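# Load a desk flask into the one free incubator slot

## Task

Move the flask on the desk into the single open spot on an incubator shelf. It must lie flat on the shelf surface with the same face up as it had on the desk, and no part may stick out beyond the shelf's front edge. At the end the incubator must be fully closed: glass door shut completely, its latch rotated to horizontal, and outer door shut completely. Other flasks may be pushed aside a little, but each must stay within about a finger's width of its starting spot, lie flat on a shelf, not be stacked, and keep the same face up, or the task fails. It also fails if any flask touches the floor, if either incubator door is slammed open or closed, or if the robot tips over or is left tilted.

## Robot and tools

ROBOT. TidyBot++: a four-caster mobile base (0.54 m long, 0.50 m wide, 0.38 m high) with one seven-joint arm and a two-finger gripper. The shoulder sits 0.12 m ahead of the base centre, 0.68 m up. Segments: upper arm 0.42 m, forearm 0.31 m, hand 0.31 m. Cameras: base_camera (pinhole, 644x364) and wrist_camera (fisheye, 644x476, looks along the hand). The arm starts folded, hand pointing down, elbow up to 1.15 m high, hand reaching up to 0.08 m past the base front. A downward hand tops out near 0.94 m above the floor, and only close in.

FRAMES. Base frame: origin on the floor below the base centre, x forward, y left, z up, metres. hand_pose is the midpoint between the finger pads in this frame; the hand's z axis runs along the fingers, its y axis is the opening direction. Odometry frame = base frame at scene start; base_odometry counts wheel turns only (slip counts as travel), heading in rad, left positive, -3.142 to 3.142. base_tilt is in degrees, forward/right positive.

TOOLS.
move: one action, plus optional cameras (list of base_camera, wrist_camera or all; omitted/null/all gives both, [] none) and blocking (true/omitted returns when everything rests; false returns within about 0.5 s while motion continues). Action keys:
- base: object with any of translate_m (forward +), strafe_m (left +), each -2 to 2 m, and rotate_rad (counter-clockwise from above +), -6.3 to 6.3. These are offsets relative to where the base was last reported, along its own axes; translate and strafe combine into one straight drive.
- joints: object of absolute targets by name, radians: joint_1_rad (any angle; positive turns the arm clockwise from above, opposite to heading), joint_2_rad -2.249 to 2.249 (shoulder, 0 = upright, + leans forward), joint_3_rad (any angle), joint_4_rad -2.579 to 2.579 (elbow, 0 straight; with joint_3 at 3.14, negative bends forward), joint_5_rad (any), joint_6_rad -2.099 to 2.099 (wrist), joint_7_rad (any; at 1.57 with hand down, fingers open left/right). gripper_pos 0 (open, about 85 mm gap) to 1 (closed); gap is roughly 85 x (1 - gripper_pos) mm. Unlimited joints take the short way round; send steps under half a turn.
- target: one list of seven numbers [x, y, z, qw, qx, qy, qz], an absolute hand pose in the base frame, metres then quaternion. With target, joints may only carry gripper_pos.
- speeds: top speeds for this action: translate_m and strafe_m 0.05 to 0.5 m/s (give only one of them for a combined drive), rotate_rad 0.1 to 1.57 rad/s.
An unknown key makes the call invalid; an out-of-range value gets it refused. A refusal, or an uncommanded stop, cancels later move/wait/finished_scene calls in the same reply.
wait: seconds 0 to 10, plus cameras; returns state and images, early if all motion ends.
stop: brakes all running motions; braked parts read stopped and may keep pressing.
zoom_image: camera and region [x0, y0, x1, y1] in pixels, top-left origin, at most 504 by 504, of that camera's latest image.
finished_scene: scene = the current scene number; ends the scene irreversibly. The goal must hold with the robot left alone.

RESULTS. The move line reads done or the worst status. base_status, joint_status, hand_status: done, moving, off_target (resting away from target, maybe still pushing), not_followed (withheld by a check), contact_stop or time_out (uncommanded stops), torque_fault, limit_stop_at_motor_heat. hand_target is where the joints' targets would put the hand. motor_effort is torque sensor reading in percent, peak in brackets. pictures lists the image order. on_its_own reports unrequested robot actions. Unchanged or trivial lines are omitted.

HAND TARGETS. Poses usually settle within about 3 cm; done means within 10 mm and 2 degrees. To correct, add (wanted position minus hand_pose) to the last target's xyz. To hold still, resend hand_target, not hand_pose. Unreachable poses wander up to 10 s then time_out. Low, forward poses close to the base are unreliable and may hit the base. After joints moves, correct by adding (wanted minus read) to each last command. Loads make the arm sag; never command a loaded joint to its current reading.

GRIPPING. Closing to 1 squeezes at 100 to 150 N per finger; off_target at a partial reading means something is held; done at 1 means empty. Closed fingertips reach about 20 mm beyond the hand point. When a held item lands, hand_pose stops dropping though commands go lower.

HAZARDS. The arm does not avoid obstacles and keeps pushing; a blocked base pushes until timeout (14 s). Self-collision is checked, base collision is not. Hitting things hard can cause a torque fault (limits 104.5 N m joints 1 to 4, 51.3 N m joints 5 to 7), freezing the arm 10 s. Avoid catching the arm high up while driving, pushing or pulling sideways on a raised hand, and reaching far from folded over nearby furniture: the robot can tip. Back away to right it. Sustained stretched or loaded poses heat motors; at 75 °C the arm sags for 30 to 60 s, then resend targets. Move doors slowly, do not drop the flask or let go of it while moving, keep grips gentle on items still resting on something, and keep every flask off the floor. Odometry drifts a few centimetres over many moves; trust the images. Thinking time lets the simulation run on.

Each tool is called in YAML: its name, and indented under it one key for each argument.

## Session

Scene 1 done. Now look around.

move:
  joints: {"joint_6_rad": 0.5, "joint_1_rad": -1.4}

move:
  joints: {"joint_1_rad": -0.4}
  cameras: ["wrist_camera"]

zoom_image:
  camera: "wrist_camera"
  region: [100, 50, 600, 400]

move:
  joints: {"joint_1_rad": 0.6}
  cameras: ["wrist_camera"]

zoom_image:
  camera: "wrist_camera"
  region: [100, 50, 600, 400]

move:
  joints: {"joint_1_rad": 1.6}
  cameras: ["wrist_camera"]

zoom_image:
  camera: "wrist_camera"
  region: [100, 50, 600, 400]

move:
  joints: {"joint_1_rad": 2.7}
  cameras: ["wrist_camera"]

zoom_image:
  camera: "wrist_camera"
  region: [100, 50, 600, 400]

Scene clock: 2.97 s.
Motor temperatures (°C): [31 21 23 30 35 33 39]
move: done
joint_status: all done
motor_effort: joint_1_rad=+0(2) joint_2_rad=-6(6) joint_3_rad=+0(1) joint_4_rad=+19(19) joint_5_rad=+0(1) joint_6_rad=+9(9) joint_7_rad=+1(1)

Scene clock: 5.23 s.
move: done
joint_status: all done
motor_effort: joint_1_rad=+1(2) joint_2_rad=-6(6) joint_3_rad=+0(1) joint_4_rad=+20(20) joint_5_rad=+0(1) joint_6_rad=+9(9) joint_7_rad=+0(1)
pictures: wrist_camera

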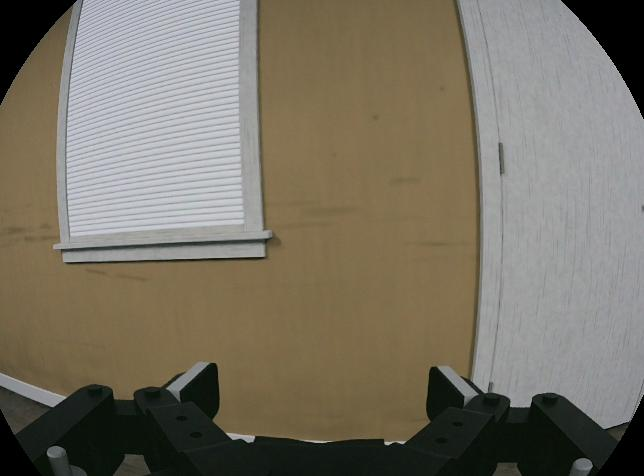

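Scaled by 1.008.

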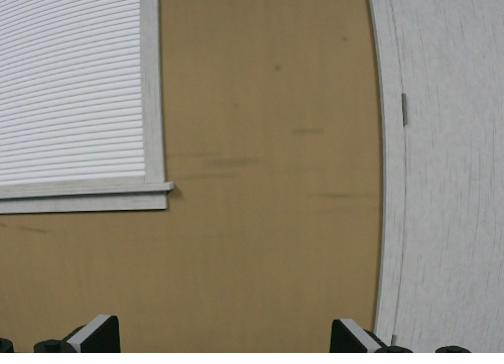

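Scene clock: 7.53 s.
move: done
joint_status: all done
motor_effort: joint_1_rad=+0(2) joint_2_rad=-6(6) joint_3_rad=+0(2) joint_4_rad=+19(20) joint_5_rad=+0(1) joint_6_rad=+9(9) joint_7_rad=+1(1)
pictures: wrist_camera

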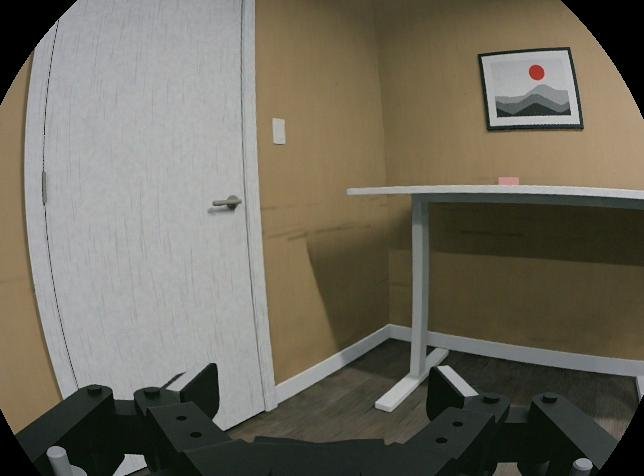

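Scaled by 1.008.

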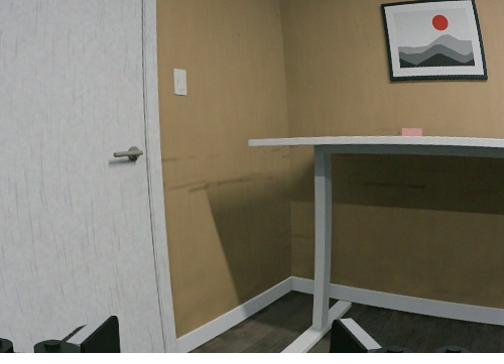

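Scene clock: 9.83 s.
move: done
joint_status: all done
motor_effort: joint_1_rad=-1(2) joint_2_rad=-6(6) joint_3_rad=+0(1) joint_4_rad=+19(20) joint_5_rad=+0(1) joint_6_rad=+9(9) joint_7_rad=+1(1)
pictures: wrist_camera

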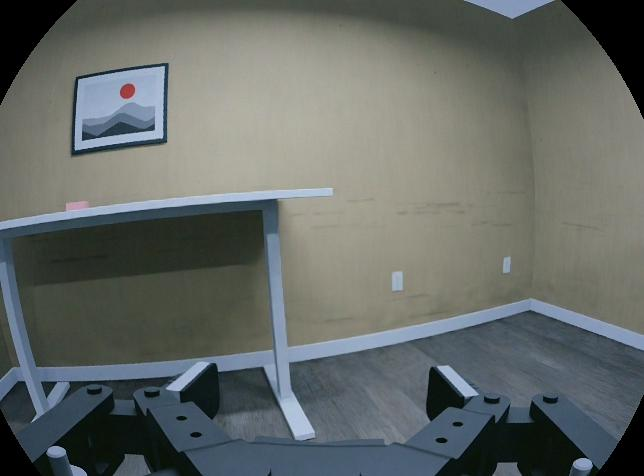

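Scaled by 1.008.

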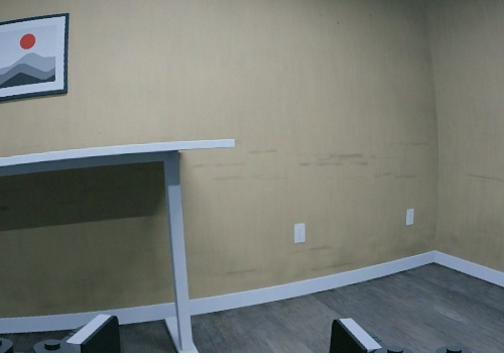

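Scene clock: 12.20 s.
move: done
base_odometry: x=+0.000 y=+0.000 heading=+0.000
base_tilt: forward=+0.1 right=-0.3
joint_positions: joint_1_rad=+2.686 joint_2_rad=-0.363 joint_3_rad=+3.131 joint_4_rad=-2.532 joint_5_rad=-0.012 joint_6_rad=+0.457 joint_7_rad=+1.534 gripper_pos=+0.000
joint_status: all done
motor_effort: joint_1_rad=+0(2) joint_2_rad=-6(6) joint_3_rad=+0(2) joint_4_rad=+19(20) joint_5_rad=+0(1) joint_6_rad=+9(9) joint_7_rad=+0(1)
hand_pose: x=-0.2547 y=-0.1880 z=+0.8541 quat_wxyz=(+0.635, +0.156, -0.739, +0.163) (m; base frame)
pictures: wrist_camera

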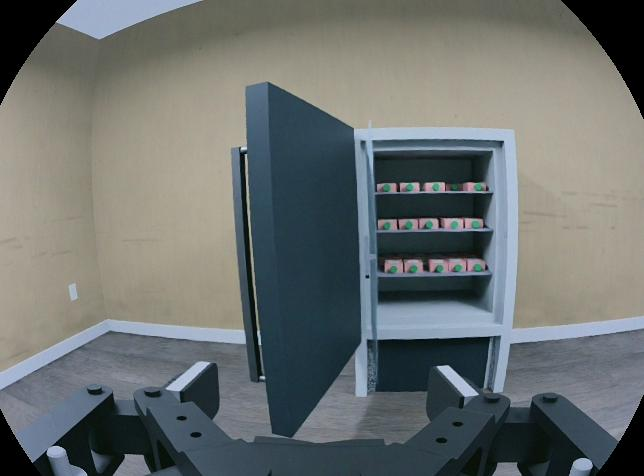

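Scaled by 1.008.

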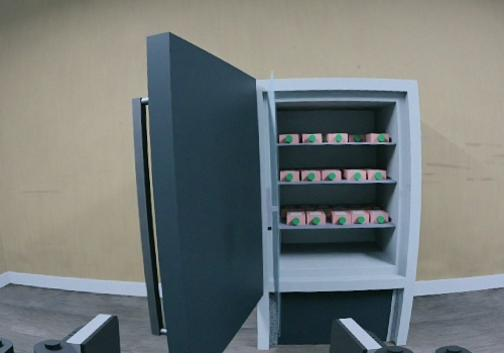

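move:
  base: {"rotate_rad": -1.02}
  joints: {"joint_1_rad": 0.0, "joint_2_rad": 0.0, "joint_4_rad": -1.137, "joint_6_rad": -0.9, "joint_7_rad": 1.6, "gripper_pos": 0.0}
  cameras: ["wrist_camera"]

move:
  base: {"strafe_m": 0.07, "translate_m": 0.5}

zoom_image:
  camera: "wrist_camera"
  region: [220, 160, 420, 320]

Scene clock: 58.70 s.
move: done
base_status: done
joint_status: all done
motor_effort: joint_1_rad=-1(3) joint_2_rad=-20(20) joint_3_rad=-1(3) joint_4_rad=+20(23) joint_5_rad=+0(1) joint_6_rad=+8(10) joint_7_rad=+1(1)
pictures: wrist_camera

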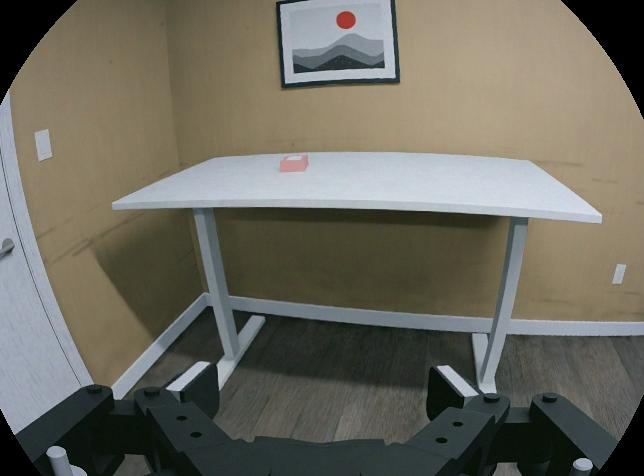

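Scene clock: 60.97 s.
move: done
base_odometry: x=+0.321 y=-0.389 heading=-1.020
base_tilt: forward=+0.0 right=-0.3
base_status: done
joint_positions: joint_1_rad=+0.011 joint_2_rad=+0.011 joint_3_rad=+3.131 joint_4_rad=-1.153 joint_5_rad=-0.012 joint_6_rad=-0.849 joint_7_rad=+1.534 gripper_pos=+0.000
motor_effort: joint_1_rad=-1(1) joint_2_rad=-21(25) joint_3_rad=+0(1) joint_4_rad=+21(22) joint_5_rad=+0(1) joint_6_rad=+8(9) joint_7_rad=+0(1)
hand_pose: x=+0.6938 y=+0.0042 z=+1.0936 quat_wxyz=(-0.016, +0.845, -0.017, +0.535) (m; base frame)
pictures: base_camera, wrist_camera

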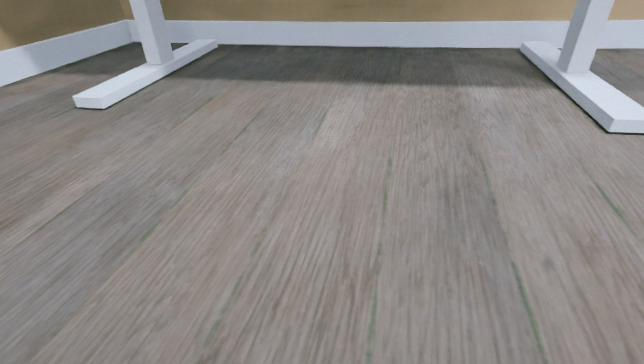

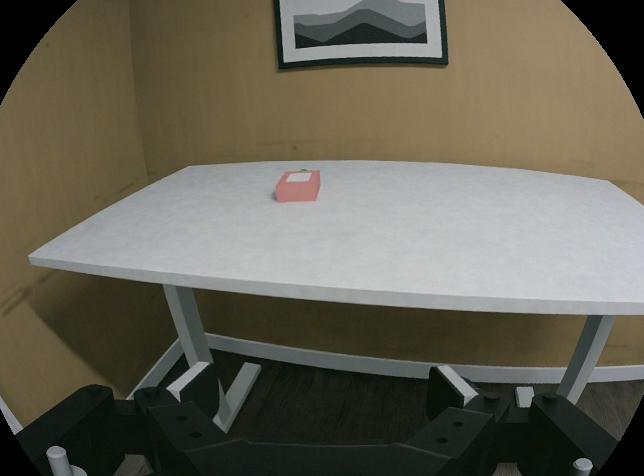

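Scaled by 2.520.

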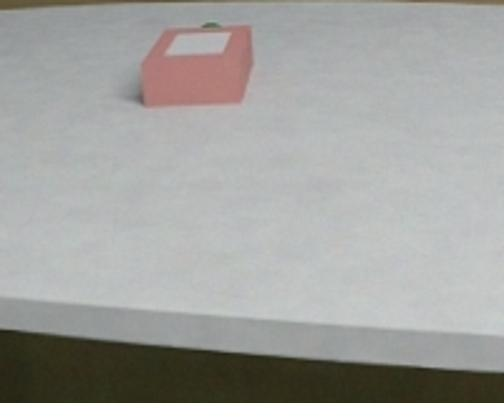

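move:
  base: {"rotate_rad": -0.03, "strafe_m": 0.084}
  joints: {"joint_2_rad": 0.2, "joint_4_rad": -1.15, "joint_6_rad": -0.7, "joint_7_rad": 1.62}
  cameras: []

move:
  base: {"translate_m": 0.3}
  speeds: {"translate_m": 0.25}

zoom_image:
  camera: "wrist_camera"
  region: [220, 160, 420, 320]

Scene clock: 98.00 s.
move: done
base_status: done
joint_status: all done
motor_effort: joint_1_rad=+0(3) joint_2_rad=-29(33) joint_3_rad=-1(4) joint_4_rad=+21(23) joint_5_rad=+0(1) joint_6_rad=+8(8) joint_7_rad=+1(1)
pictures: none

Scene clock: 100.00 s.
move: done
base_odometry: x=+0.543 y=-0.606 heading=-1.050
base_tilt: forward=+0.0 right=-0.3
base_status: done
joint_positions: joint_1_rad=-0.003 joint_2_rad=+0.210 joint_3_rad=+3.130 joint_4_rad=-1.153 joint_5_rad=-0.012 joint_6_rad=-0.741 joint_7_rad=+1.545 gripper_pos=+0.000
motor_effort: joint_1_rad=+0(2) joint_2_rad=-29(32) joint_3_rad=-2(2) joint_4_rad=+21(23) joint_5_rad=+0(1) joint_6_rad=+8(8) joint_7_rad=+1(1)
hand_pose: x=+0.7822 y=+0.0130 z=+1.0000 quat_wxyz=(-0.017, +0.868, -0.007, +0.496) (m; base frame)
pictures: base_camera, wrist_camera

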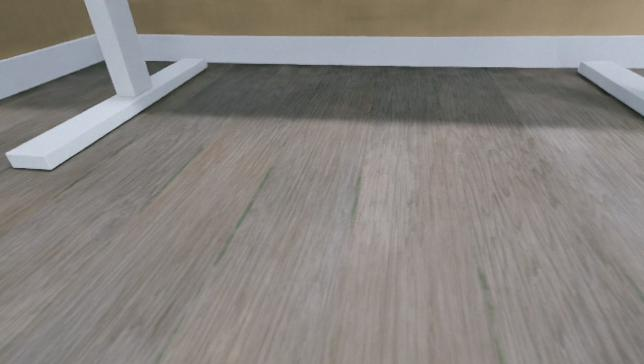

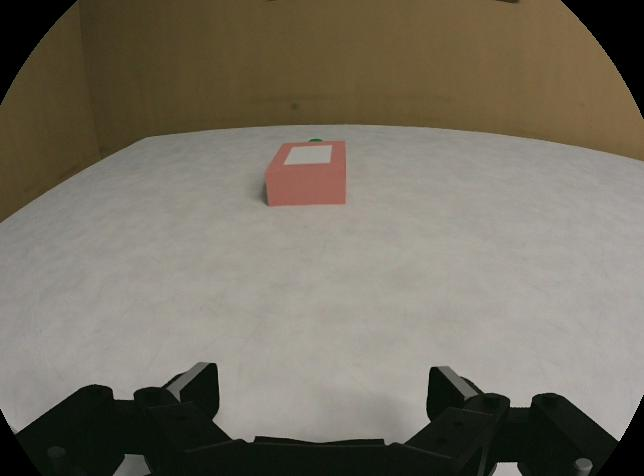

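Scaled by 2.520.

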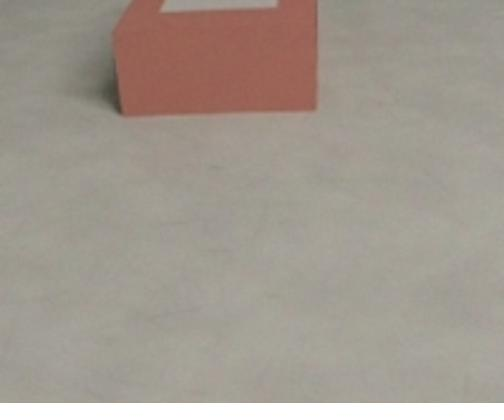

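move:
  base: {"rotate_rad": -0.028, "strafe_m": 0.0435}
  joints: {"joint_1_rad": 0.035, "joint_6_rad": -0.615, "joint_7_rad": 1.64}
  cameras: []

move:
  base: {"translate_m": 0.13}
  speeds: {"translate_m": 0.15}
  cameras: ["wrist_camera"]

zoom_image:
  camera: "wrist_camera"
  region: [180, 180, 480, 400]

Scene clock: 128.23 s.
move: done
base_status: done
joint_status: all done
motor_effort: joint_1_rad=+0(4) joint_2_rad=-29(30) joint_3_rad=-1(3) joint_4_rad=+21(22) joint_5_rad=+0(1) joint_6_rad=+8(9) joint_7_rad=+0(1)
pictures: none

Scene clock: 129.73 s.
move: done
base_odometry: x=+0.642 y=-0.699 heading=-1.078
base_tilt: forward=+0.1 right=-0.4
base_status: done
joint_positions: joint_1_rad=+0.030 joint_2_rad=+0.209 joint_3_rad=+3.131 joint_4_rad=-1.153 joint_5_rad=-0.012 joint_6_rad=-0.651 joint_7_rad=+1.566 gripper_pos=+0.000
motor_effort: joint_1_rad=+0(1) joint_2_rad=-29(32) joint_3_rad=-1(2) joint_4_rad=+21(23) joint_5_rad=+0(1) joint_6_rad=+8(9) joint_7_rad=+1(1)
hand_pose: x=+0.7951 y=-0.0101 z=+1.0249 quat_wxyz=(-0.003, +0.845, -0.013, +0.534) (m; base frame)
pictures: wrist_camera

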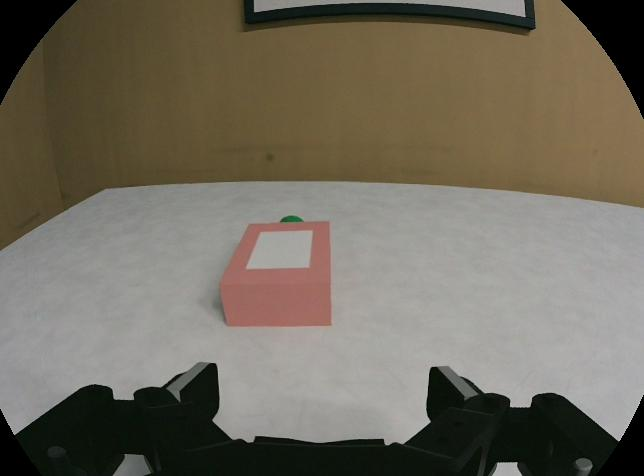

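Scaled by 1.680.

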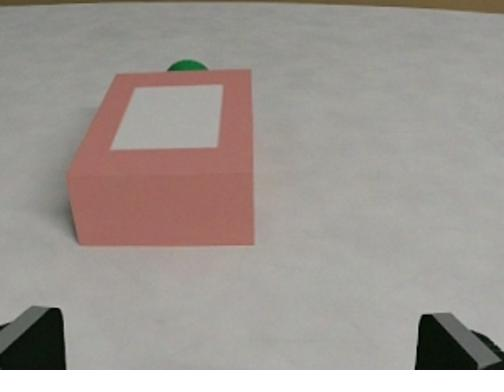

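move:
  base: {"strafe_m": 0.0335, "translate_m": 0.07}
  speeds: {"translate_m": 0.15}
  joints: {"joint_4_rad": -1.27, "joint_6_rad": -0.495}
  cameras: ["wrist_camera"]

zoom_image:
  camera: "wrist_camera"
  region: [160, 240, 480, 450]

Scene clock: 159.03 s.
move: done
base_odometry: x=+0.705 y=-0.745 heading=-1.078
base_tilt: forward=+0.1 right=-0.3
base_status: done
joint_positions: joint_1_rad=+0.031 joint_2_rad=+0.211 joint_3_rad=+3.131 joint_4_rad=-1.262 joint_5_rad=-0.012 joint_6_rad=-0.540 joint_7_rad=+1.566 gripper_pos=+0.000
joint_status: all done
motor_effort: joint_1_rad=+0(3) joint_2_rad=-29(33) joint_3_rad=-2(2) joint_4_rad=+22(22) joint_5_rad=+0(1) joint_6_rad=+8(9) joint_7_rad=+1(1)
hand_pose: x=+0.8011 y=-0.0110 z=+0.9907 quat_wxyz=(-0.002, +0.845, -0.014, +0.535) (m; base frame)
pictures: wrist_camera

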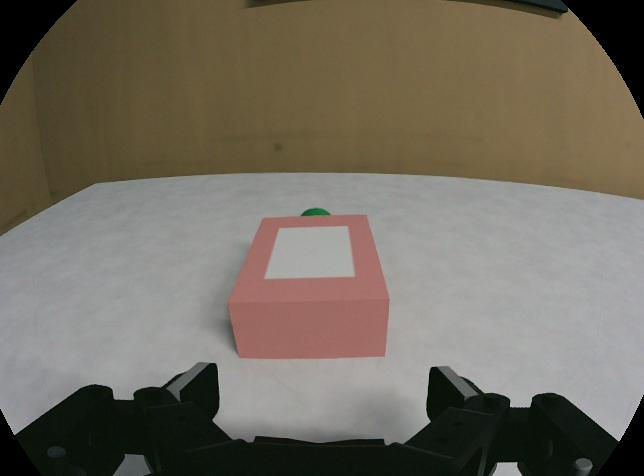

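Scaled by 1.575.

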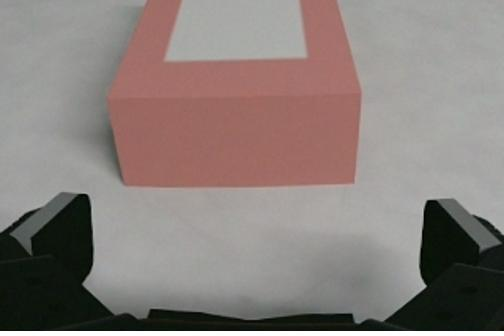

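move:
  base: {"strafe_m": 0.006, "translate_m": 0.035}
  speeds: {"translate_m": 0.1}
  cameras: ["wrist_camera"]

zoom_image:
  camera: "wrist_camera"
  region: [160, 240, 480, 450]

Scene clock: 170.90 s.
move: done
base_odometry: x=+0.727 y=-0.773 heading=-1.078
base_tilt: forward=+0.0 right=-0.4
base_status: done
joint_positions: joint_1_rad=+0.031 joint_2_rad=+0.209 joint_3_rad=+3.131 joint_4_rad=-1.262 joint_5_rad=-0.012 joint_6_rad=-0.537 joint_7_rad=+1.566 gripper_pos=+0.000
motor_effort: joint_1_rad=-1(3) joint_2_rad=-29(32) joint_3_rad=-1(3) joint_4_rad=+22(22) joint_5_rad=+0(1) joint_6_rad=+8(9) joint_7_rad=+1(1)
hand_pose: x=+0.8010 y=-0.0112 z=+0.9926 quat_wxyz=(-0.002, +0.844, -0.014, +0.537) (m; base frame)
pictures: wrist_camera

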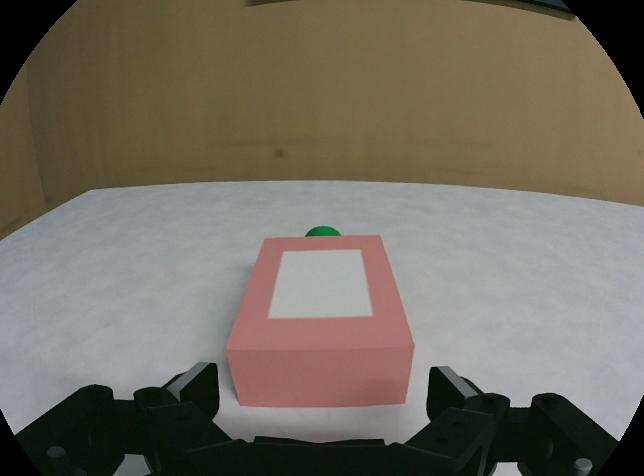

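Scaled by 1.575.

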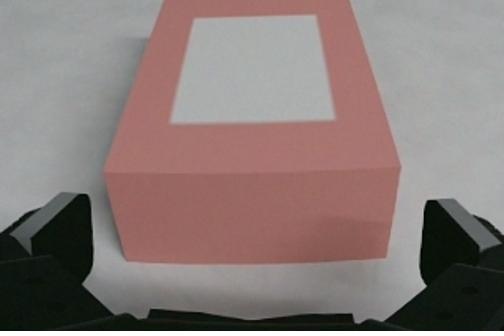

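move:
  base: {"strafe_m": 0.0015, "translate_m": 0.014}
  speeds: {"translate_m": 0.1}
  cameras: ["wrist_camera"]

zoom_image:
  camera: "wrist_camera"
  region: [160, 240, 480, 450]

move:
  base: {"translate_m": 0.012}
  speeds: {"translate_m": 0.1}
  cameras: ["wrist_camera"]

zoom_image:
  camera: "wrist_camera"
  region: [160, 240, 480, 450]

Scene clock: 179.50 s.
move: done
base_status: done
motor_effort: joint_1_rad=-1(2) joint_2_rad=-29(33) joint_3_rad=-1(2) joint_4_rad=+21(23) joint_5_rad=+1(1) joint_6_rad=+8(9) joint_7_rad=+1(1)
pictures: wrist_camera

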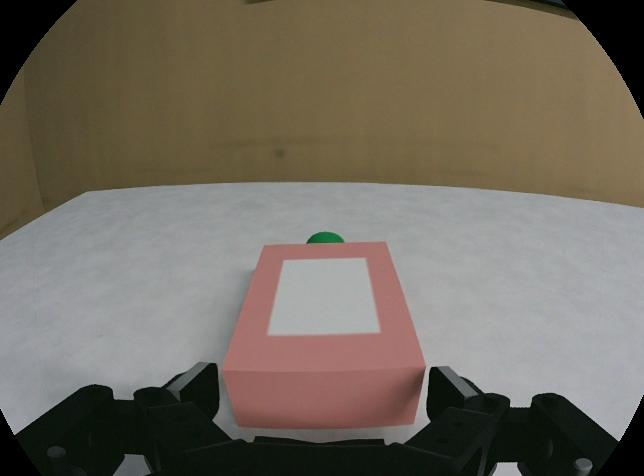

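Scaled by 1.575.

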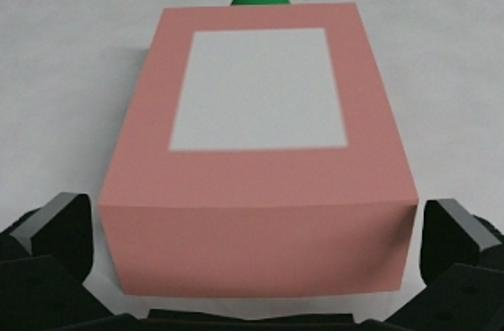

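Scene clock: 180.17 s.
move: done
base_odometry: x=+0.741 y=-0.795 heading=-1.077
base_tilt: forward=+0.0 right=-0.3
base_status: done
joint_positions: joint_1_rad=+0.031 joint_2_rad=+0.212 joint_3_rad=+3.131 joint_4_rad=-1.263 joint_5_rad=-0.012 joint_6_rad=-0.534 joint_7_rad=+1.566 gripper_pos=+0.000
motor_effort: joint_1_rad=-1(1) joint_2_rad=-29(33) joint_3_rad=-1(2) joint_4_rad=+22(22) joint_5_rad=+0(0) joint_6_rad=+8(9) joint_7_rad=+1(1)
hand_pose: x=+0.8021 y=-0.0113 z=+0.9915 quat_wxyz=(-0.002, +0.844, -0.014, +0.537) (m; base frame)
pictures: wrist_camera

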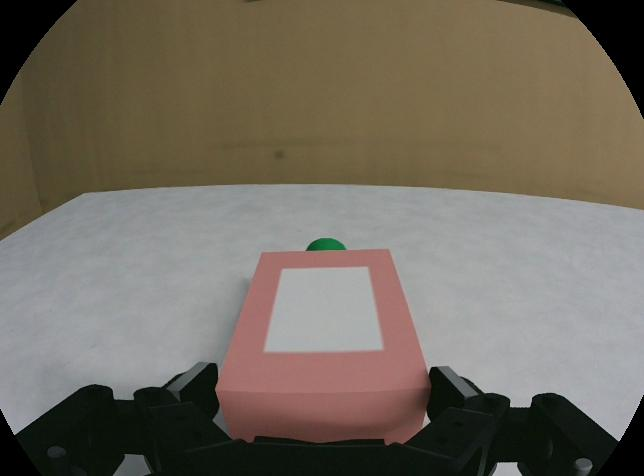

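Scaled by 1.575.

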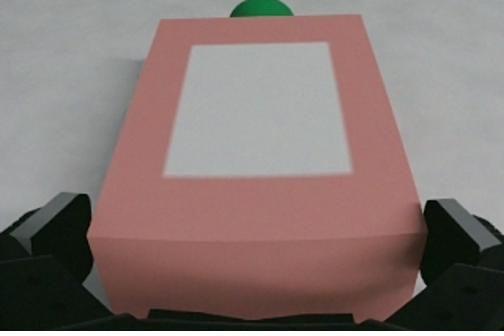

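move:
  base: {"translate_m": 0.006}
  speeds: {"translate_m": 0.1}
  cameras: []

move:
  joints: {"gripper_pos": 0.14}
  cameras: ["wrist_camera"]

zoom_image:
  camera: "wrist_camera"
  region: [160, 240, 480, 450]

Scene clock: 187.37 s.
move: done
base_status: done
motor_effort: joint_1_rad=+0(1) joint_2_rad=-29(33) joint_3_rad=-1(2) joint_4_rad=+21(23) joint_5_rad=+0(1) joint_6_rad=+8(9) joint_7_rad=+0(1)
pictures: none

Scene clock: 187.93 s.
move: off_target
base_odometry: x=+0.744 y=-0.800 heading=-1.077
base_tilt: forward=+0.1 right=-0.3
joint_positions: joint_1_rad=+0.031 joint_2_rad=+0.210 joint_3_rad=+3.131 joint_4_rad=-1.263 joint_5_rad=-0.012 joint_6_rad=-0.531 joint_7_rad=+1.567 gripper_pos=+0.076
joint_status: gripper_pos off_target (ended at +0.076, target +0.140)
motor_effort: joint_1_rad=+0(1) joint_2_rad=-29(30) joint_3_rad=-1(2) joint_4_rad=+21(22) joint_5_rad=+0(1) joint_6_rad=+8(9) joint_7_rad=+1(1)
hand_pose: x=+0.8017 y=-0.0113 z=+0.9933 quat_wxyz=(-0.002, +0.843, -0.014, +0.538) (m; base frame)
pictures: wrist_camera

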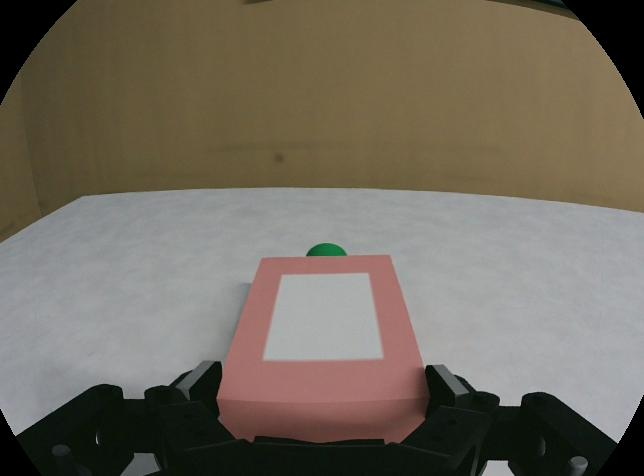

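Scaled by 1.575.

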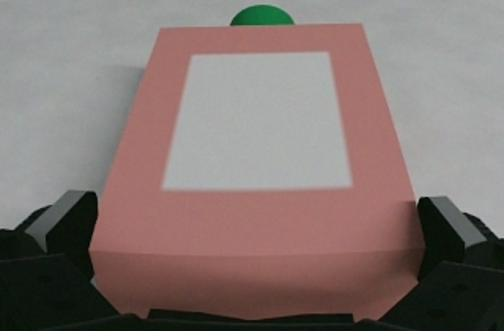

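move:
  joints: {"joint_4_rad": -1.17, "joint_6_rad": -0.595, "gripper_pos": 0.3}
  cameras: ["wrist_camera"]

zoom_image:
  camera: "wrist_camera"
  region: [160, 240, 480, 450]

Scene clock: 193.37 s.
move: off_target
base_odometry: x=+0.744 y=-0.800 heading=-1.077
base_tilt: forward=+0.1 right=-0.3
joint_positions: joint_1_rad=+0.031 joint_2_rad=+0.211 joint_3_rad=+3.131 joint_4_rad=-1.189 joint_5_rad=-0.012 joint_6_rad=-0.563 joint_7_rad=+1.567 gripper_pos=+0.076
joint_status: gripper_pos off_target (ended at +0.076, target +0.300); the others done
motor_effort: joint_1_rad=+0(2) joint_2_rad=-30(32) joint_3_rad=+0(2) joint_4_rad=+22(24) joint_5_rad=+0(0) joint_6_rad=+9(10) joint_7_rad=+0(1)
hand_pose: x=+0.8045 y=-0.0113 z=+1.0278 quat_wxyz=(-0.002, +0.831, -0.013, +0.556) (m; base frame)
pictures: wrist_camera

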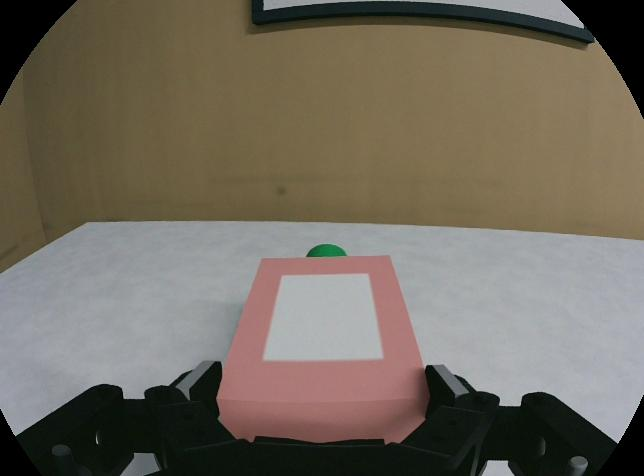

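Scaled by 1.575.

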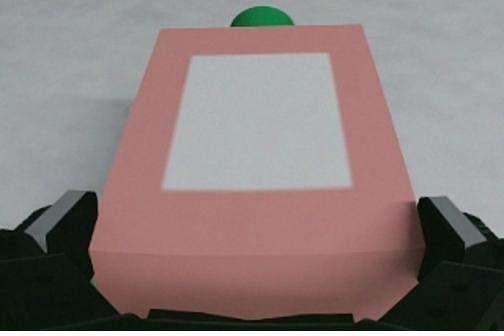

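move:
  base: {"translate_m": -0.8}
  joints: {"gripper_pos": 0.4}
  speeds: {"translate_m": 0.3}
  cameras: ["wrist_camera"]

move:
  base: {"rotate_rad": -1.533}
  speeds: {"rotate_rad": 0.7}

Scene clock: 239.40 s.
move: off_target
base_status: done
joint_status: gripper_pos off_target (ended at +0.076, target +0.400)
motor_effort: joint_1_rad=-1(3) joint_2_rad=-30(34) joint_3_rad=-1(3) joint_4_rad=+22(24) joint_5_rad=+0(1) joint_6_rad=+9(10) joint_7_rad=+0(1)
pictures: wrist_camera

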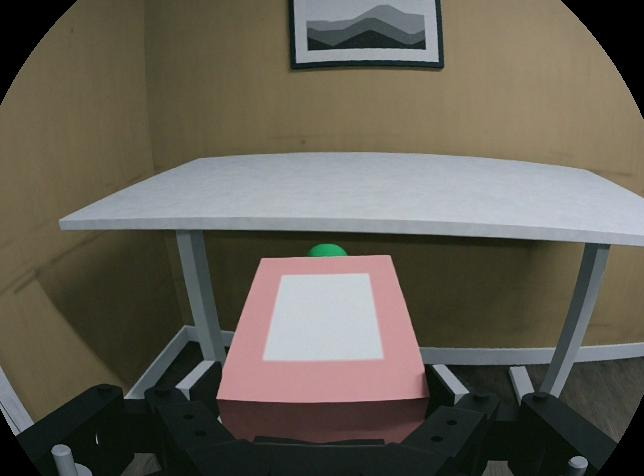

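Scene clock: 242.53 s.
move: done
base_odometry: x=+0.365 y=-0.096 heading=-2.610
base_tilt: forward=+0.0 right=-0.3
base_status: done
joint_positions: joint_1_rad=+0.039 joint_2_rad=+0.211 joint_3_rad=+3.131 joint_4_rad=-1.189 joint_5_rad=-0.012 joint_6_rad=-0.563 joint_7_rad=+1.567 gripper_pos=+0.076
motor_effort: joint_1_rad=-1(4) joint_2_rad=-30(31) joint_3_rad=-1(4) joint_4_rad=+22(23) joint_5_rad=+0(1) joint_6_rad=+9(9) joint_7_rad=+1(1)
hand_pose: x=+0.8043 y=-0.0168 z=+1.0281 quat_wxyz=(+0.000, +0.831, -0.017, +0.556) (m; base frame)
pictures: base_camera, wrist_camera

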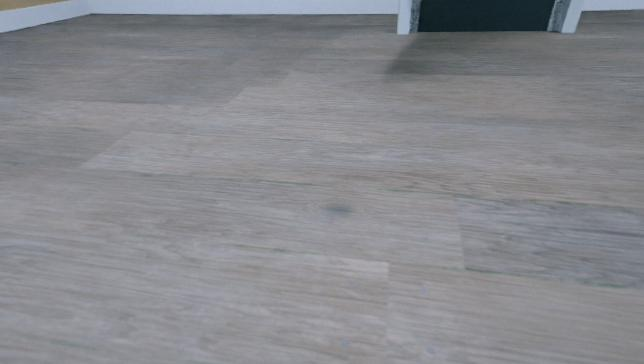

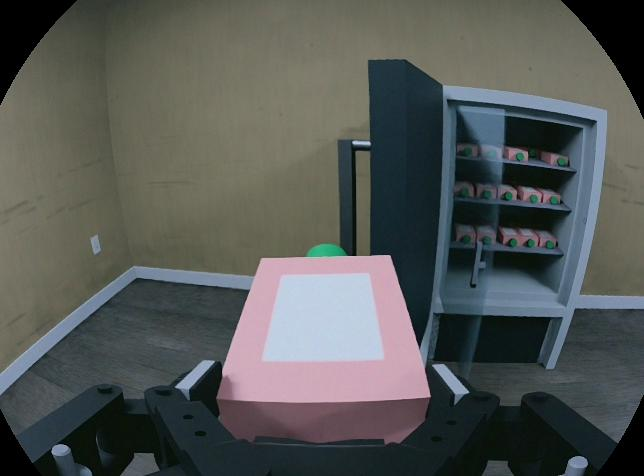

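move:
  base: {"rotate_rad": -0.12}
  cameras: []

move:
  base: {"strafe_m": -0.71}
  speeds: {"strafe_m": 0.3}

zoom_image:
  camera: "wrist_camera"
  region: [200, 60, 520, 300]

Scene clock: 276.73 s.
move: done
base_status: done
motor_effort: joint_1_rad=+0(5) joint_2_rad=-30(31) joint_3_rad=-2(5) joint_4_rad=+23(23) joint_5_rad=+0(1) joint_6_rad=+9(9) joint_7_rad=+0(1)
pictures: none

Scene clock: 280.03 s.
move: done
base_odometry: x=+0.080 y=+0.555 heading=-2.730
base_tilt: forward=+0.0 right=-0.3
base_status: done
joint_positions: joint_1_rad=+0.037 joint_2_rad=+0.211 joint_3_rad=+3.137 joint_4_rad=-1.189 joint_5_rad=-0.012 joint_6_rad=-0.563 joint_7_rad=+1.567 gripper_pos=+0.076
motor_effort: joint_1_rad=-1(3) joint_2_rad=-30(31) joint_3_rad=-1(4) joint_4_rad=+22(23) joint_5_rad=+0(1) joint_6_rad=+9(10) joint_7_rad=+0(1)
hand_pose: x=+0.8043 y=-0.0194 z=+1.0281 quat_wxyz=(+0.002, +0.831, -0.018, +0.556) (m; base frame)
pictures: base_camera, wrist_camera

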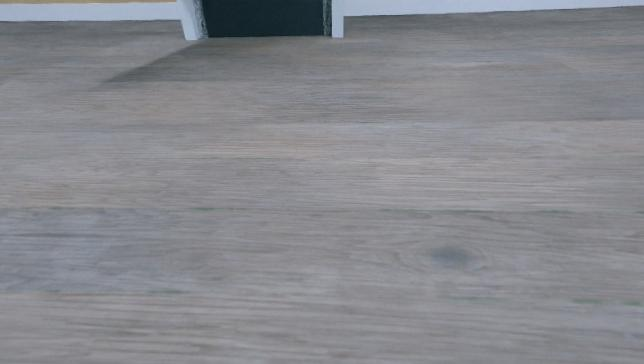

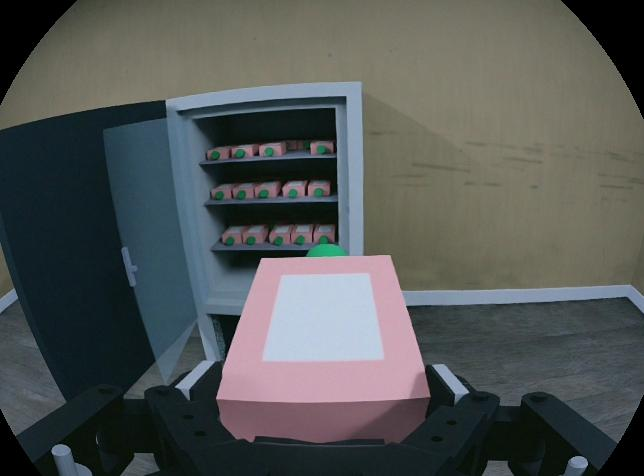

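Scaled by 1.575.

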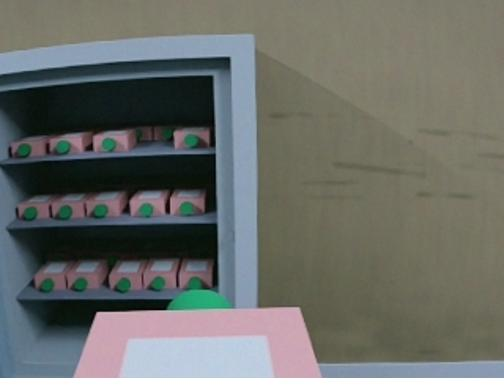

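move:
  base: {"translate_m": 0.5, "strafe_m": 0.018}
  joints: {"joint_1_rad": 0.008}
  speeds: {"translate_m": 0.25}

zoom_image:
  camera: "wrist_camera"
  region: [180, 60, 480, 280]

Scene clock: 307.23 s.
move: done
base_odometry: x=-0.371 y=+0.339 heading=-2.731
base_tilt: forward=+0.1 right=-0.3
base_status: done
joint_positions: joint_1_rad=+0.016 joint_2_rad=+0.215 joint_3_rad=+3.137 joint_4_rad=-1.188 joint_5_rad=-0.012 joint_6_rad=-0.563 joint_7_rad=+1.567 gripper_pos=+0.076
joint_status: all done
motor_effort: joint_1_rad=-1(3) joint_2_rad=-30(33) joint_3_rad=-1(2) joint_4_rad=+22(24) joint_5_rad=+0(1) joint_6_rad=+9(10) joint_7_rad=+1(1)
hand_pose: x=+0.8059 y=-0.0050 z=+1.0254 quat_wxyz=(-0.004, +0.832, -0.009, +0.554) (m; base frame)
pictures: base_camera, wrist_camera

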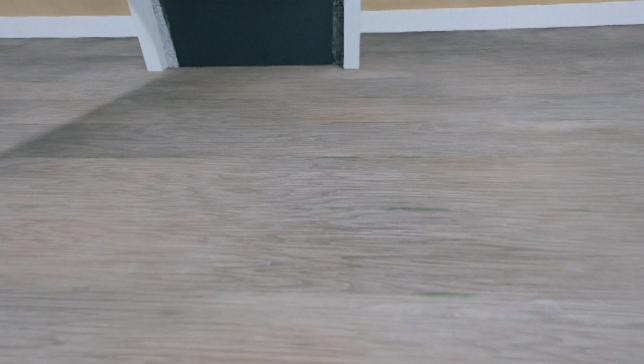

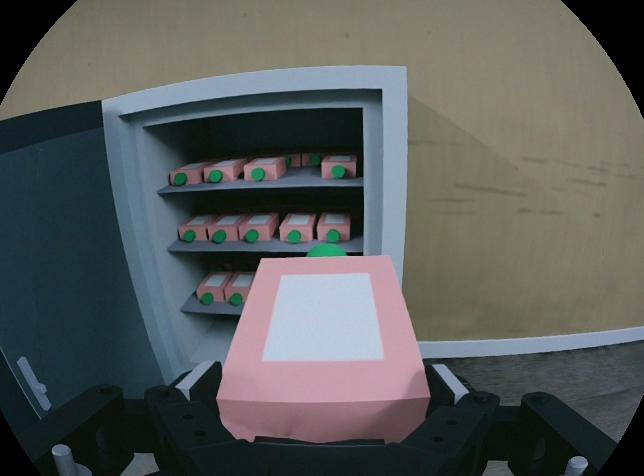

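Scaled by 1.680.

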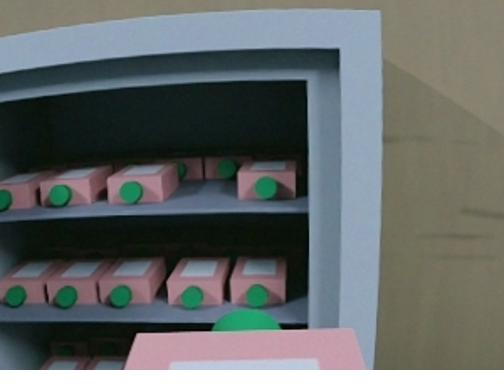

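move:
  base: {"translate_m": 0.38, "strafe_m": 0.045}
  speeds: {"translate_m": 0.2}

zoom_image:
  camera: "wrist_camera"
  region: [100, 60, 540, 380]

Scene clock: 334.80 s.
move: done
base_odometry: x=-0.701 y=+0.146 heading=-2.731
base_tilt: forward=+0.0 right=-0.3
base_status: done
joint_positions: joint_1_rad=+0.016 joint_2_rad=+0.215 joint_3_rad=+3.137 joint_4_rad=-1.188 joint_5_rad=-0.012 joint_6_rad=-0.563 joint_7_rad=+1.567 gripper_pos=+0.076
motor_effort: joint_1_rad=+0(1) joint_2_rad=-31(34) joint_3_rad=-1(3) joint_4_rad=+23(23) joint_5_rad=+0(1) joint_6_rad=+9(10) joint_7_rad=+0(1)
hand_pose: x=+0.8060 y=-0.0050 z=+1.0253 quat_wxyz=(-0.004, +0.832, -0.009, +0.554) (m; base frame)
pictures: base_camera, wrist_camera

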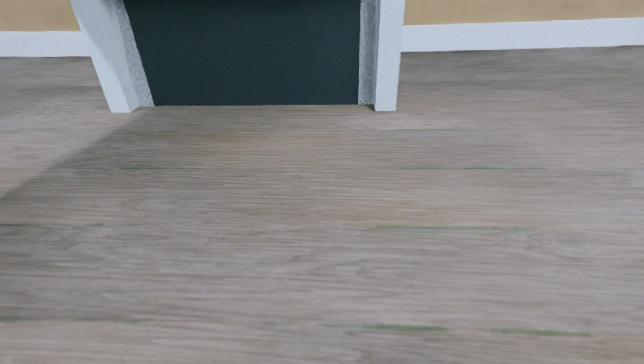

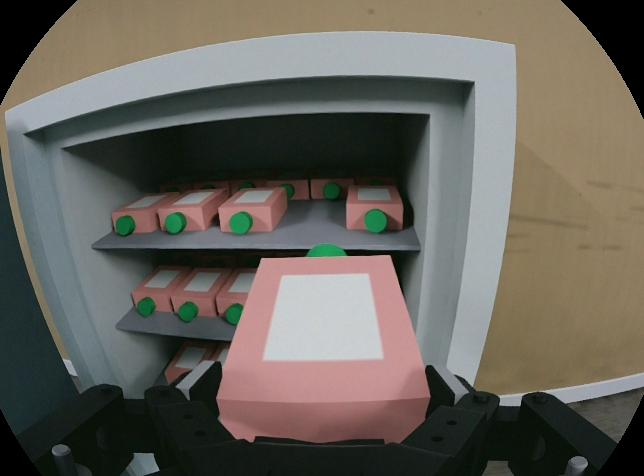

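Scaled by 1.145.

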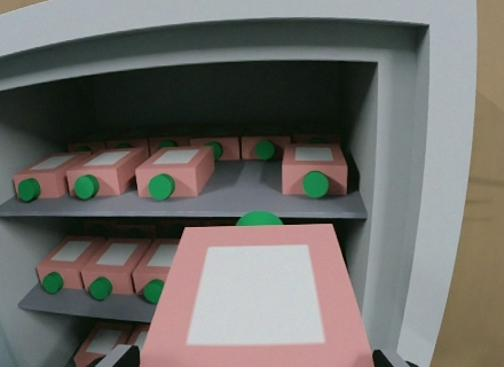

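move:
  base: {"translate_m": 0.19, "strafe_m": 0.014}
  speeds: {"translate_m": 0.12}
  cameras: ["wrist_camera"]

zoom_image:
  camera: "wrist_camera"
  region: [70, 80, 570, 460]

Scene clock: 350.63 s.
move: done
base_odometry: x=-0.870 y=+0.057 heading=-2.731
base_tilt: forward=+0.1 right=-0.3
base_status: done
joint_positions: joint_1_rad=+0.016 joint_2_rad=+0.215 joint_3_rad=+3.137 joint_4_rad=-1.188 joint_5_rad=-0.012 joint_6_rad=-0.563 joint_7_rad=+1.567 gripper_pos=+0.076
motor_effort: joint_1_rad=+0(2) joint_2_rad=-31(33) joint_3_rad=-1(3) joint_4_rad=+22(24) joint_5_rad=+0(1) joint_6_rad=+9(10) joint_7_rad=+0(1)
hand_pose: x=+0.8060 y=-0.0050 z=+1.0254 quat_wxyz=(-0.004, +0.832, -0.009, +0.554) (m; base frame)
pictures: wrist_camera

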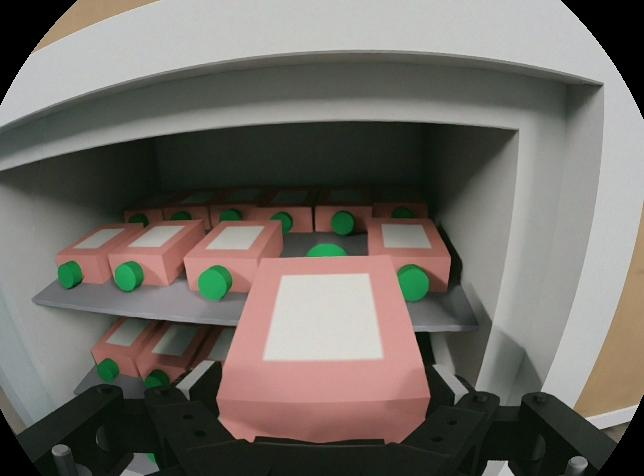

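Scaled by 1.008.

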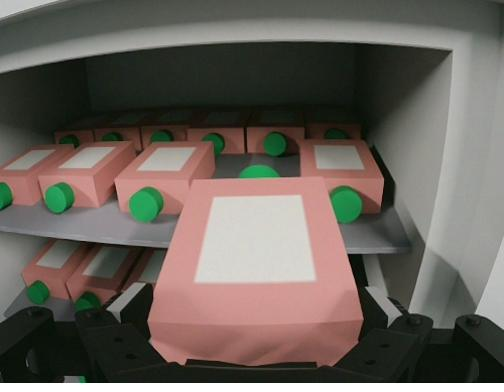

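move:
  base: {"translate_m": -0.1}
  speeds: {"translate_m": 0.15}
  joints: {"joint_4_rad": -1.12, "joint_6_rad": -0.645}
  cameras: []

move:
  base: {"rotate_rad": -0.06, "strafe_m": 0.062}
  cameras: ["wrist_camera"]

zoom_image:
  camera: "wrist_camera"
  region: [150, 80, 510, 350]

Scene clock: 375.90 s.
move: done
base_status: done
joint_status: all done
motor_effort: joint_1_rad=+0(2) joint_2_rad=-30(35) joint_3_rad=+0(2) joint_4_rad=+22(23) joint_5_rad=+0(1) joint_6_rad=+9(10) joint_7_rad=+1(1)
pictures: none

Scene clock: 377.10 s.
move: done
base_odometry: x=-0.753 y=+0.040 heading=-2.791
base_tilt: forward=+0.1 right=-0.3
base_status: done
joint_positions: joint_1_rad=+0.005 joint_2_rad=+0.211 joint_3_rad=+3.133 joint_4_rad=-1.142 joint_5_rad=-0.012 joint_6_rad=-0.603 joint_7_rad=+1.567 gripper_pos=+0.076
motor_effort: joint_1_rad=+0(5) joint_2_rad=-30(32) joint_3_rad=-2(4) joint_4_rad=+22(23) joint_5_rad=+0(1) joint_6_rad=+9(10) joint_7_rad=+1(1)
hand_pose: x=+0.8024 y=+0.0052 z=+1.0443 quat_wxyz=(-0.009, +0.829, -0.003, +0.559) (m; base frame)
pictures: wrist_camera

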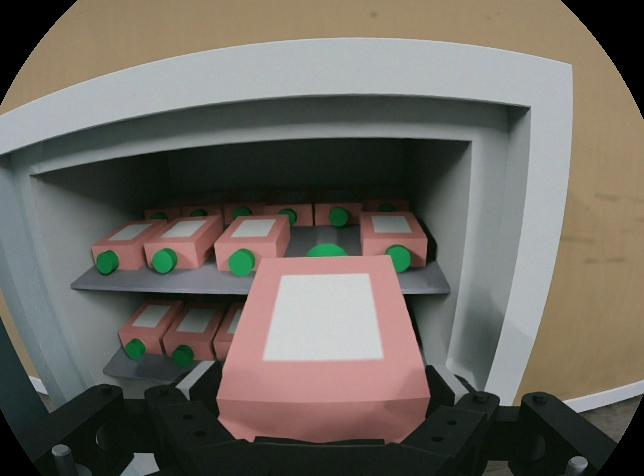

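Scaled by 1.400.

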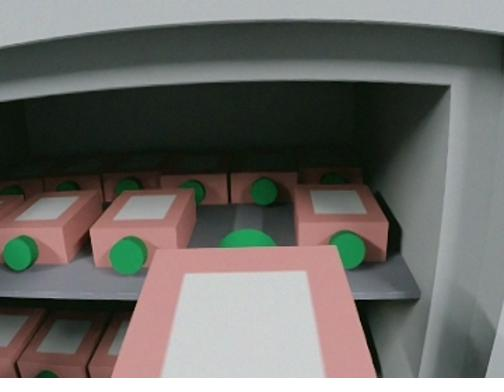

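move:
  base: {"rotate_rad": -0.025, "strafe_m": 0.042}
  cameras: []

move:
  base: {"translate_m": 0.11}
  speeds: {"translate_m": 0.12}

zoom_image:
  camera: "wrist_camera"
  region: [150, 100, 510, 370]

Scene clock: 419.50 s.
move: done
base_status: done
motor_effort: joint_1_rad=+0(5) joint_2_rad=-30(31) joint_3_rad=-1(4) joint_4_rad=+22(23) joint_5_rad=+0(1) joint_6_rad=+9(9) joint_7_rad=+1(1)
pictures: none

Scene clock: 421.00 s.
move: done
base_odometry: x=-0.843 y=-0.035 heading=-2.816
base_tilt: forward=+0.1 right=-0.4
base_status: done
joint_positions: joint_1_rad=+0.004 joint_2_rad=+0.214 joint_3_rad=+3.132 joint_4_rad=-1.142 joint_5_rad=-0.012 joint_6_rad=-0.603 joint_7_rad=+1.567 gripper_pos=+0.076
motor_effort: joint_1_rad=-1(2) joint_2_rad=-30(33) joint_3_rad=-1(2) joint_4_rad=+23(23) joint_5_rad=+0(1) joint_6_rad=+9(10) joint_7_rad=+1(1)
hand_pose: x=+0.8034 y=+0.0065 z=+1.0427 quat_wxyz=(-0.009, +0.830, -0.002, +0.558) (m; base frame)
pictures: base_camera, wrist_camera

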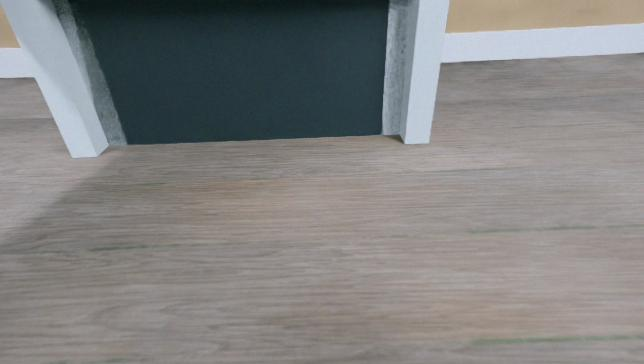

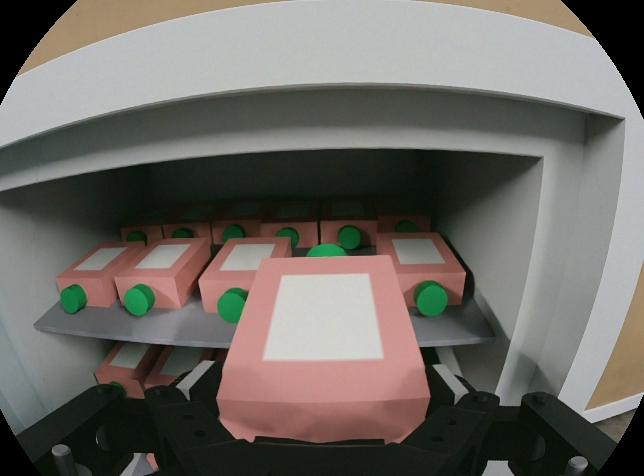

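Scaled by 1.400.

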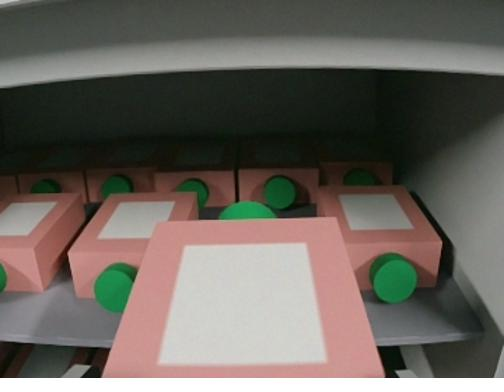

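move:
  joints: {"joint_4_rad": -1.218, "joint_6_rad": -0.594}
  base: {"strafe_m": -0.002}
  cameras: ["wrist_camera"]

zoom_image:
  camera: "wrist_camera"
  region: [150, 100, 510, 370]

Scene clock: 466.70 s.
move: done
base_odometry: x=-0.844 y=-0.033 heading=-2.816
base_tilt: forward=+0.1 right=-0.3
base_status: done
joint_positions: joint_1_rad=+0.006 joint_2_rad=+0.215 joint_3_rad=+3.132 joint_4_rad=-1.220 joint_5_rad=-0.012 joint_6_rad=-0.603 joint_7_rad=+1.567 gripper_pos=+0.076
joint_status: all done
motor_effort: joint_1_rad=+0(6) joint_2_rad=-30(33) joint_3_rad=-2(5) joint_4_rad=+22(24) joint_5_rad=+0(1) joint_6_rad=+9(10) joint_7_rad=+0(1)
hand_pose: x=+0.7980 y=+0.0052 z=+0.9950 quat_wxyz=(-0.009, +0.852, -0.003, +0.524) (m; base frame)
pictures: wrist_camera

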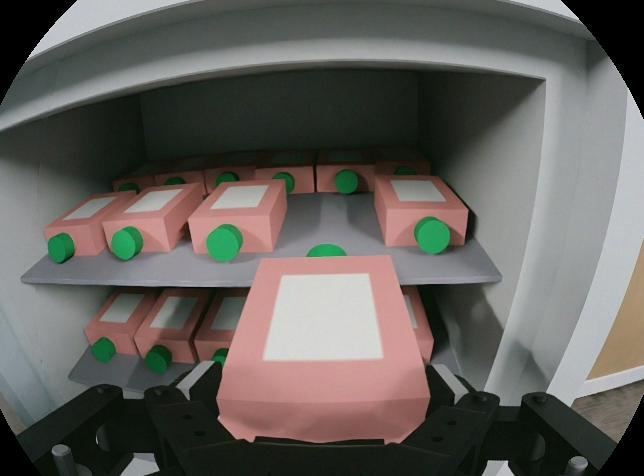

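Scaled by 1.400.

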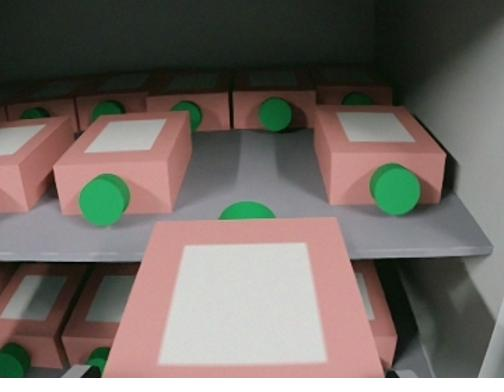

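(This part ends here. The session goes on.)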